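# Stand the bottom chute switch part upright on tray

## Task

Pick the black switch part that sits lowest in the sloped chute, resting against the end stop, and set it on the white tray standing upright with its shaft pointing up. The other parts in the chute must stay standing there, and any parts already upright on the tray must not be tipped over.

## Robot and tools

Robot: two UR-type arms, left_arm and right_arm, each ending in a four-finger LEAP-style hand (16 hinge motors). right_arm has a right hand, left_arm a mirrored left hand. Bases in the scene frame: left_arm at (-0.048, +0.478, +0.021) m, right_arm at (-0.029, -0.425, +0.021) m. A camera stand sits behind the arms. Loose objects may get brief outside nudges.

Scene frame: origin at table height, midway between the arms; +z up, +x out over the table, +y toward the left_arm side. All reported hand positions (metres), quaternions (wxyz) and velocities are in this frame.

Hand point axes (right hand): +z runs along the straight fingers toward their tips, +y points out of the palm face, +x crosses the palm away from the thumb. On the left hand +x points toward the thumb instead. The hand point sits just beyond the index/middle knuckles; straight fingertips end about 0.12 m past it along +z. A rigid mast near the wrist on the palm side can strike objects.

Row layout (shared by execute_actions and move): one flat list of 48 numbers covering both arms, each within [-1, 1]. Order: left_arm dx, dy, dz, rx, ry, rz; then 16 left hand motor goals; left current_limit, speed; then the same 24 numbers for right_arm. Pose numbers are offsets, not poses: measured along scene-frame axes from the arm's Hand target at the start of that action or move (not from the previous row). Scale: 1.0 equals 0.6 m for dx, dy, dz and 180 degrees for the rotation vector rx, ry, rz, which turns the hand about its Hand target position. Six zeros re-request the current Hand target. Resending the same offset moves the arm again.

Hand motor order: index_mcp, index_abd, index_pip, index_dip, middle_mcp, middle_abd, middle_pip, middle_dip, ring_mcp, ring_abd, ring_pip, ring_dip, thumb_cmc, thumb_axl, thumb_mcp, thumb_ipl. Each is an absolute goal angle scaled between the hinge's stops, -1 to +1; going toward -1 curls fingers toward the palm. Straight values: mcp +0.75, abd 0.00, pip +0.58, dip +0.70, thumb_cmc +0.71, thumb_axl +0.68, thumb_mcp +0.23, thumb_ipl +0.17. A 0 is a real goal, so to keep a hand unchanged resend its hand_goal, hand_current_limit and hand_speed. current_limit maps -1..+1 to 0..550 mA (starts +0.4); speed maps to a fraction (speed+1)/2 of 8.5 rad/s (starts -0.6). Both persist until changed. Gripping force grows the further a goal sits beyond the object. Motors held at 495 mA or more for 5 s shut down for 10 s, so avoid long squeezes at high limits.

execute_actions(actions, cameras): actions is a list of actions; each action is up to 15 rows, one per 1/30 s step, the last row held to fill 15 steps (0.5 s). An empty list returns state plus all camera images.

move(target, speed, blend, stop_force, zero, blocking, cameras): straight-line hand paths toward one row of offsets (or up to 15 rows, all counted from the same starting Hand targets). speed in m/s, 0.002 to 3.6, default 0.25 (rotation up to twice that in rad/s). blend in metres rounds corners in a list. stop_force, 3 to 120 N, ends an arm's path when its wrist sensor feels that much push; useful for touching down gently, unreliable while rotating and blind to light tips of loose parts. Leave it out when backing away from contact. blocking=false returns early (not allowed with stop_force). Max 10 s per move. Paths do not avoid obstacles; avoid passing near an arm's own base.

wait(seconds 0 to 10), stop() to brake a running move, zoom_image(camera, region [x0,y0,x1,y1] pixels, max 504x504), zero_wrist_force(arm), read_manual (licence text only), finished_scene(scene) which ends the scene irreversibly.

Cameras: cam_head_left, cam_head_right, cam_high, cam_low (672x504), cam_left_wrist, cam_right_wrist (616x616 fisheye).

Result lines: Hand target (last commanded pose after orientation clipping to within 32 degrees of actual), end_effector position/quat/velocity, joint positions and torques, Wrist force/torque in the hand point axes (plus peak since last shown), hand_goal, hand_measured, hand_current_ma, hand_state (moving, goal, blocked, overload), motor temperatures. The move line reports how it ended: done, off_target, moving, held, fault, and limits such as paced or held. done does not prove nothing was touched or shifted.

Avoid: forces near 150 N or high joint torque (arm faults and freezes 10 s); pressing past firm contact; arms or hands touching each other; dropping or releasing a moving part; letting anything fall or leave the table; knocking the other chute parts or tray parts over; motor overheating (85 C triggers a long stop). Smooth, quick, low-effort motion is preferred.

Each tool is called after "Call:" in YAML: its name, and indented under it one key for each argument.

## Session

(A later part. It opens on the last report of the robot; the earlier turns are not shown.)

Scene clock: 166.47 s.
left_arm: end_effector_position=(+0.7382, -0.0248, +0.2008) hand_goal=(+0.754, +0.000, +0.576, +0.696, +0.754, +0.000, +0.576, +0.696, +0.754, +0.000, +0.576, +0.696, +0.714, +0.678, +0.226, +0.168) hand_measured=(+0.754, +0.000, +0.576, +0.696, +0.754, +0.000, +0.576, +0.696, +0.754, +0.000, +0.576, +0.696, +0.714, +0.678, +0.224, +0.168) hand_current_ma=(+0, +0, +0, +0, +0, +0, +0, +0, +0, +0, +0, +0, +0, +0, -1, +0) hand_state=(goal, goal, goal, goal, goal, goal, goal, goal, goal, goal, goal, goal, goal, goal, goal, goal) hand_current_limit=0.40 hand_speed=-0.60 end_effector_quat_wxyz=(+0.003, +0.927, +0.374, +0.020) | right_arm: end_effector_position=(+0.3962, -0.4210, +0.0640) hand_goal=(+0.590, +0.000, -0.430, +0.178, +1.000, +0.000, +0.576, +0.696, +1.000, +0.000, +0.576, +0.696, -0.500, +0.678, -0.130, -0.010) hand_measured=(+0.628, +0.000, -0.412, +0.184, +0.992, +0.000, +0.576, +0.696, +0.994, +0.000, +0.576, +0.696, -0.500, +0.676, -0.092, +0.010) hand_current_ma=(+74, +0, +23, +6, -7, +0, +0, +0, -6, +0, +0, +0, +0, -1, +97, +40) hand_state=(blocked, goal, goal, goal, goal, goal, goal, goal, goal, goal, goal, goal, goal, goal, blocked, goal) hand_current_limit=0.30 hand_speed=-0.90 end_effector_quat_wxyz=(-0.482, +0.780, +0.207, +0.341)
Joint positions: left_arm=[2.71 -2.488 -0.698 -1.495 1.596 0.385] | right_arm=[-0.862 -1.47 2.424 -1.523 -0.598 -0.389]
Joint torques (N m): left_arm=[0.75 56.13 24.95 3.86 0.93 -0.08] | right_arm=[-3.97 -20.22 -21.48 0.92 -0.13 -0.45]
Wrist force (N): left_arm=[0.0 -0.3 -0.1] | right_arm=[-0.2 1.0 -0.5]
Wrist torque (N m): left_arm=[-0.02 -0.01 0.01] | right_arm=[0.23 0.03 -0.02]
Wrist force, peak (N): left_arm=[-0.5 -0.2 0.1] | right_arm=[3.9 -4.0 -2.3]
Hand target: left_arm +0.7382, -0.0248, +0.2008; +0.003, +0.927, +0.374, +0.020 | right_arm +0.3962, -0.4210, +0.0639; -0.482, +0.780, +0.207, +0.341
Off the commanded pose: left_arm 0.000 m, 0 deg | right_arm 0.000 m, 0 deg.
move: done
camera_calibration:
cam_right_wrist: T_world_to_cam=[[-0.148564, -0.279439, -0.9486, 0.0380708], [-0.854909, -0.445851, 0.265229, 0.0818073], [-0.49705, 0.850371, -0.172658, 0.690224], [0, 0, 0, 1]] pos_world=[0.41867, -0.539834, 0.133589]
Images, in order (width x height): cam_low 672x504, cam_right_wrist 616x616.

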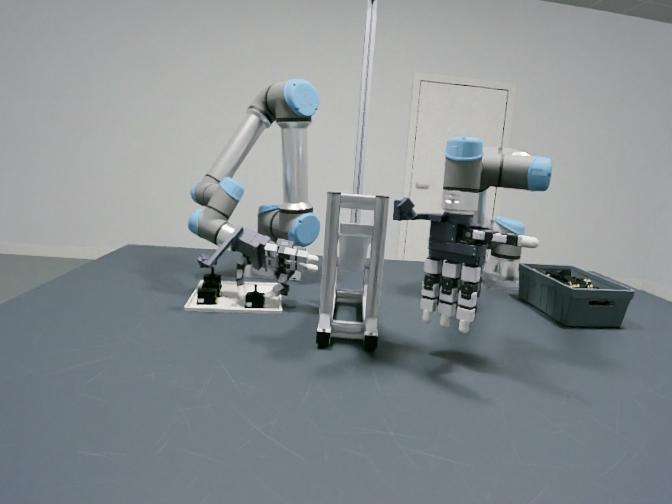

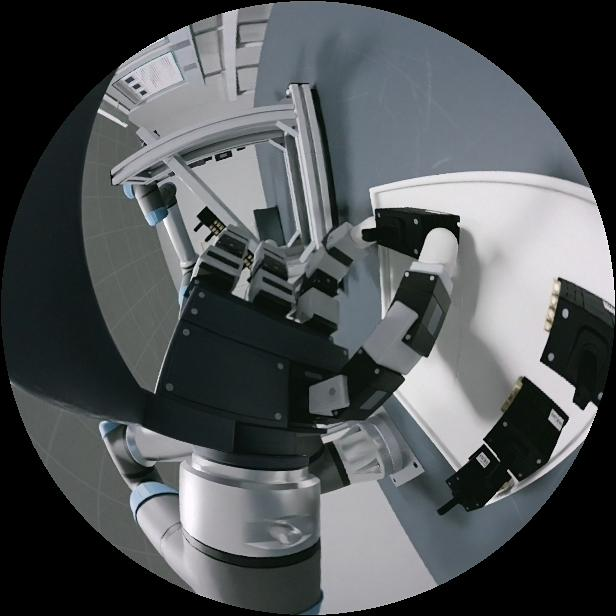

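Call:
move:
  target: [0,0,0,0,0,0,0.754,0,0.576,0.696,0.754,0,0.576,0.696,0.754,0,0.576,0.696,0.714,0.678,0.226,0.168,0.4,-0.6,0,0,0,0,0,0,0.66,0,-0.40,0.19,1.0,0,0.576,0.696,1.0,0,0.576,0.696,-0.5,0.677,-0.06,0.015,0.3,-0.9]

Call:
move:
  target: [0,0,0,0,0,0,0.754,0,0.576,0.696,0.754,0,0.576,0.696,0.754,0,0.576,0.696,0.714,0.678,0.226,0.168,0.4,-0.6,0,0,0,0,0,0,0.753,0,-0.2,0.188,1.0,0,0.576,0.696,1.0,0,0.576,0.696,-0.5,0.677,0.06,0.015,0.3,-0.8]
  cameras: ["cam_right_wrist","cam_low"]

Call:
zoom_image:
  camera: "cam_low"
  region: [150, 210, 350, 340]

Scene clock: 172.17 s.
left_arm: end_effector_position=(+0.7382, -0.0248, +0.2008) hand_goal=(+0.754, +0.000, +0.576, +0.696, +0.754, +0.000, +0.576, +0.696, +0.754, +0.000, +0.576, +0.696, +0.714, +0.678, +0.226, +0.168) hand_measured=(+0.754, +0.000, +0.576, +0.696, +0.754, +0.000, +0.576, +0.696, +0.754, +0.000, +0.576, +0.696, +0.714, +0.678, +0.224, +0.168) hand_current_ma=(+0, +0, +0, +0, +0, +0, +0, +0, +0, +0, +0, +0, +0, +0, -1, +0) hand_state=(goal, goal, goal, goal, goal, goal, goal, goal, goal, goal, goal, goal, goal, goal, goal, goal) hand_current_limit=0.40 hand_speed=-0.60 end_effector_quat_wxyz=(+0.003, +0.927, +0.374, +0.020) | right_arm: end_effector_position=(+0.3962, -0.4210, +0.0639) hand_goal=(+0.660, +0.000, -0.400, +0.190, +1.000, +0.000, +0.576, +0.696, +1.000, +0.000, +0.576, +0.696, -0.500, +0.678, -0.060, +0.016) hand_measured=(+0.648, +0.000, -0.400, +0.192, +0.992, +0.000, +0.576, +0.696, +0.994, +0.000, +0.576, +0.696, -0.498, +0.678, -0.062, +0.016) hand_current_ma=(-13, +0, +0, +1, -7, +0, +0, +0, -6, +0, +0, +0, +1, +0, -1, +0) hand_state=(goal, goal, goal, goal, goal, goal, goal, goal, goal, goal, goal, goal, goal, goal, goal, goal) hand_current_limit=0.30 hand_speed=-0.90 end_effector_quat_wxyz=(-0.482, +0.780, +0.207, +0.341)
Joint positions: left_arm=[2.71 -2.488 -0.698 -1.495 1.596 0.385] | right_arm=[-0.862 -1.47 2.424 -1.523 -0.598 -0.389]
Joint torques (N m): left_arm=[0.75 56.63 24.58 3.83 0.9 -0.02] | right_arm=[-4.52 -10.67 -7.05 -2.32 0.19 1.81]
Wrist force (N): left_arm=[-0.5 -0.2 0.0] | right_arm=[0.2 0.8 -0.5]
Wrist torque (N m): left_arm=[-0.02 0.05 -0.03] | right_arm=[0.23 0.01 0.00]
Wrist force, peak (N): left_arm=[-0.2 -0.2 0.5] | right_arm=[0.0 1.5 -0.5]
Hand target: left_arm +0.7382, -0.0248, +0.2008; +0.003, +0.927, +0.374, +0.020 | right_arm +0.3962, -0.4210, +0.0639; -0.482, +0.780, +0.207, +0.341
Off the commanded pose: left_arm 0.000 m, 0 deg | right_arm 0.000 m, 0 deg.
move: done

Scene clock: 172.73 s.
left_arm: end_effector_position=(+0.7382, -0.0248, +0.2008) hand_goal=(+0.754, +0.000, +0.576, +0.696, +0.754, +0.000, +0.576, +0.696, +0.754, +0.000, +0.576, +0.696, +0.714, +0.678, +0.226, +0.168) hand_measured=(+0.754, +0.000, +0.576, +0.696, +0.754, +0.000, +0.576, +0.696, +0.754, +0.000, +0.576, +0.696, +0.714, +0.678, +0.224, +0.168) hand_current_ma=(+0, +0, +0, +0, +0, +0, +0, +0, +0, +0, +0, +0, +0, +0, -1, +0) hand_state=(goal, goal, goal, goal, goal, goal, goal, goal, goal, goal, goal, goal, goal, goal, goal, goal) hand_current_limit=0.40 hand_speed=-0.60 end_effector_quat_wxyz=(+0.003, +0.927, +0.374, +0.020) | right_arm: end_effector_position=(+0.3962, -0.4210, +0.0639) hand_goal=(+0.754, +0.000, -0.200, +0.188, +1.000, +0.000, +0.576, +0.696, +1.000, +0.000, +0.576, +0.696, -0.500, +0.678, +0.060, +0.016) hand_measured=(+0.742, +0.000, -0.204, +0.190, +0.992, +0.000, +0.576, +0.696, +0.994, +0.000, +0.576, +0.696, -0.498, +0.678, +0.058, +0.016) hand_current_ma=(-15, +0, -2, +2, -7, +0, +0, +0, -6, +0, +0, +0, +2, +0, -2, +0) hand_state=(goal, goal, goal, goal, goal, goal, goal, goal, goal, goal, goal, goal, goal, goal, goal, goal) hand_current_limit=0.30 hand_speed=-0.80 end_effector_quat_wxyz=(-0.482, +0.780, +0.207, +0.341)
Joint positions: left_arm=[2.71 -2.488 -0.698 -1.495 1.596 0.385] | right_arm=[-0.862 -1.47 2.424 -1.523 -0.598 -0.389]
Joint torques (N m): left_arm=[1.07 56.28 24.47 3.87 1.01 -0.15] | right_arm=[-4.41 -10.75 -4.94 -2.2 0.29 1.78]
Wrist force (N): left_arm=[0.1 -0.3 0.2] | right_arm=[0.2 0.8 -0.4]
Wrist torque (N m): left_arm=[-0.06 -0.01 0.01] | right_arm=[0.22 0.00 0.01]
Wrist force, peak (N): left_arm=[-0.3 0.2 0.1] | right_arm=[0.1 1.0 -0.7]
Hand target: left_arm +0.7382, -0.0248, +0.2008; +0.003, +0.927, +0.374, +0.020 | right_arm +0.3962, -0.4210, +0.0639; -0.482, +0.780, +0.207, +0.341
Off the commanded pose: left_arm 0.000 m, 0 deg | right_arm 0.000 m, 0 deg.
move: done
camera_calibration:
cam_right_wrist: T_world_to_cam=[[-0.148518, -0.279521, -0.948584, 0.0380053], [-0.854922, -0.445828, 0.265226, 0.0818254], [-0.497042, 0.850356, -0.172755, 0.690225], [0, 0, 0, 1]] pos_world=[0.41867, -0.539834, 0.133589]
Images, in order (width x height): cam_low 672x504, cam_right_wrist 616x616.

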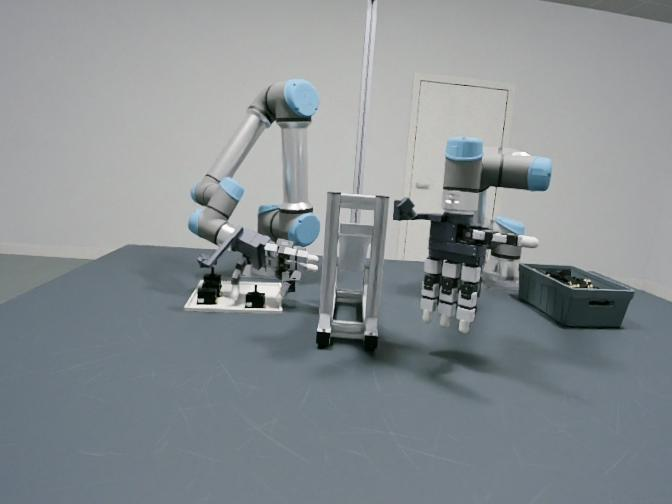

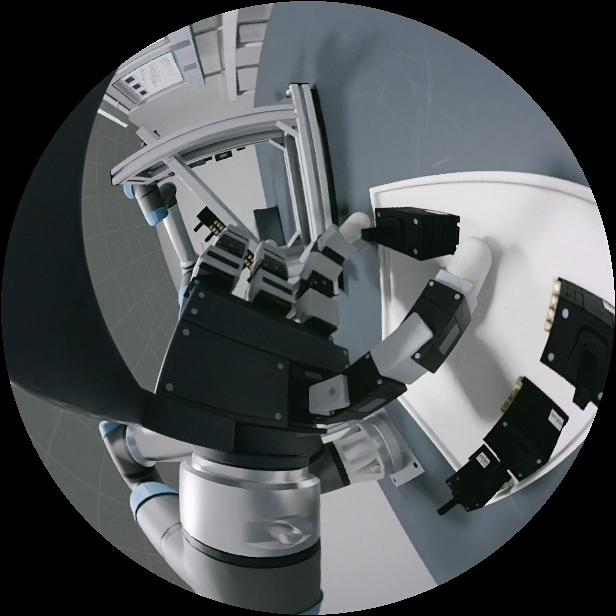

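Scaled by 2.520 from the camera's 672x504 image, which has a finer 960x720 frame.

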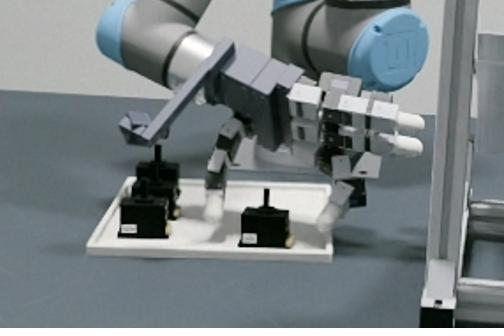

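Call:
move:
  target: [0,0,0,0,0,0,0.754,0,0.576,0.696,0.754,0,0.576,0.696,0.754,0,0.576,0.696,0.714,0.678,0.226,0.168,0.4,-0.6,0,0,0.25,0,0,0,0.753,0,-0.2,0.188,1.0,0,0.576,0.696,1.0,0,0.576,0.696,-0.5,0.677,0.06,0.015,0.3,-0.8]
  speed: 0.1
  cameras: ["cam_right_wrist","cam_low","cam_high"]

Call:
zoom_image:
  camera: "cam_low"
  region: [150, 210, 350, 340]

Call:
zoom_image:
  camera: "cam_high"
  region: [100, 90, 310, 250]

Scene clock: 178.03 s.
left_arm: end_effector_position=(+0.7382, -0.0248, +0.2008) hand_goal=(+0.754, +0.000, +0.576, +0.696, +0.754, +0.000, +0.576, +0.696, +0.754, +0.000, +0.576, +0.696, +0.714, +0.678, +0.226, +0.168) hand_measured=(+0.754, +0.000, +0.576, +0.696, +0.754, +0.000, +0.576, +0.696, +0.754, +0.000, +0.576, +0.696, +0.714, +0.678, +0.224, +0.168) hand_current_ma=(+0, +0, +0, +0, +0, +0, +0, +0, +0, +0, +0, +0, +0, +0, -1, +0) hand_state=(goal, goal, goal, goal, goal, goal, goal, goal, goal, goal, goal, goal, goal, goal, goal, goal) hand_current_limit=0.40 hand_speed=-0.60 end_effector_quat_wxyz=(+0.003, +0.927, +0.374, +0.020) | right_arm: end_effector_position=(+0.3962, -0.4210, +0.2139) hand_goal=(+0.754, +0.000, -0.200, +0.188, +1.000, +0.000, +0.576, +0.696, +1.000, +0.000, +0.576, +0.696, -0.500, +0.678, +0.060, +0.016) hand_measured=(+0.742, +0.000, -0.204, +0.190, +0.992, +0.000, +0.576, +0.696, +0.994, +0.000, +0.576, +0.696, -0.496, +0.678, +0.058, +0.016) hand_current_ma=(-14, +0, -2, +2, -7, +0, +0, +0, -6, +0, +0, +0, +2, +0, -2, +0) hand_state=(goal, goal, goal, goal, goal, goal, goal, goal, goal, goal, goal, goal, goal, goal, goal, goal) hand_current_limit=0.30 hand_speed=-0.80 end_effector_quat_wxyz=(-0.482, +0.780, +0.207, +0.341)
Joint positions: left_arm=[2.71 -2.488 -0.698 -1.495 1.596 0.385] | right_arm=[-0.862 -1.777 2.206 -0.998 -0.598 -0.389]
Joint torques (N m): left_arm=[0.51 56.6 25.06 3.98 1.03 -0.14] | right_arm=[-2.22 -7.8 -11.15 0.3 0.67 0.22]
Wrist force (N): left_arm=[-0.2 -0.1 0.4] | right_arm=[0.1 0.7 -0.4]
Wrist torque (N m): left_arm=[-0.04 0.03 -0.01] | right_arm=[0.22 0.02 0.07]
Wrist force, peak (N): left_arm=[-0.5 -0.1 0.3] | right_arm=[-0.8 1.6 -0.3]
Hand target: left_arm +0.7382, -0.0248, +0.2008; +0.003, +0.927, +0.374, +0.020 | right_arm +0.3962, -0.4210, +0.2139; -0.482, +0.780, +0.207, +0.341
Off the commanded pose: left_arm 0.000 m, 0 deg | right_arm 0.000 m, 0 deg.
move: done
camera_calibration:
cam_right_wrist: T_world_to_cam=[[-0.14833, -0.279635, -0.948579, 0.180151], [-0.854965, -0.445812, 0.265114, 0.0420999], [-0.497024, 0.850327, -0.172951, 0.71617], [0, 0, 0, 1]] pos_world=[0.418669, -0.539834, 0.283589]
Images, in order (width x height): cam_high 672x504, cam_low 672x504, cam_right_wrist 616x616.

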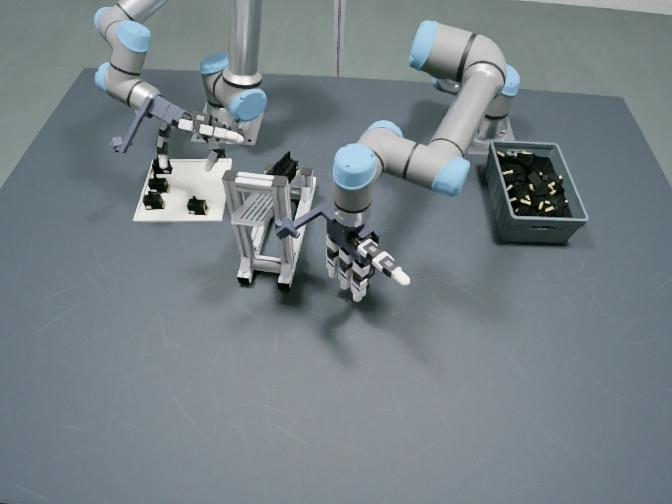

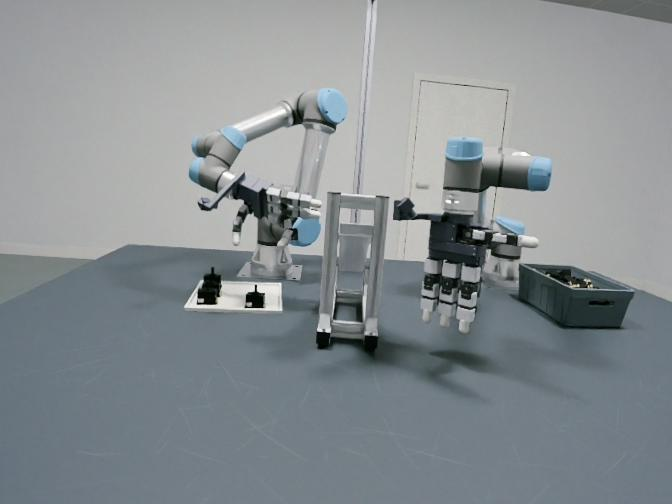

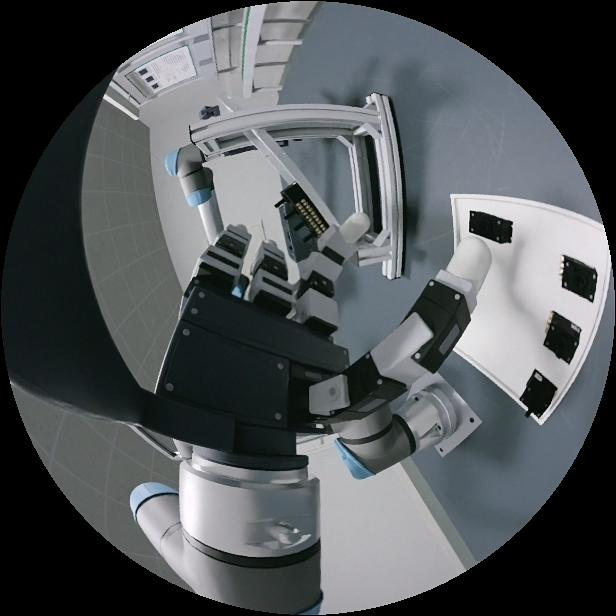

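Scaled by 2.520 from the camera's 672x504 image, which has a finer 960x720 frame.

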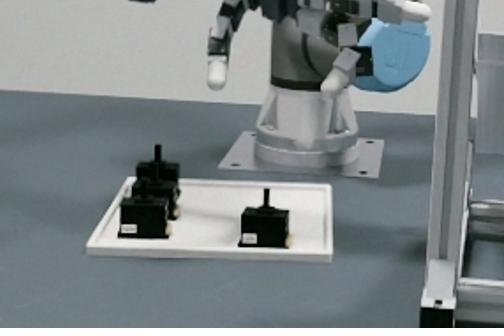

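Scaled by 2.400 from the camera's 672x504 image, which has a finer 960x720 frame.

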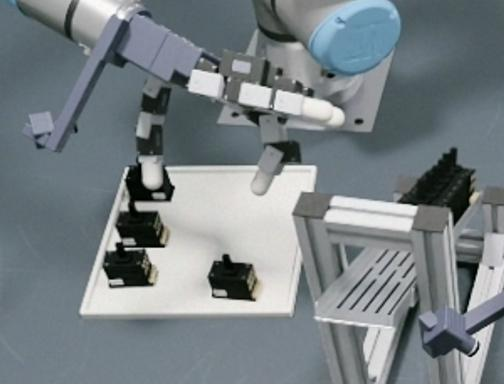

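The part is standing upright on the tray, clear of the others.

Call:
finished_scene:
  scene: 2

The scene is finished: the task was done.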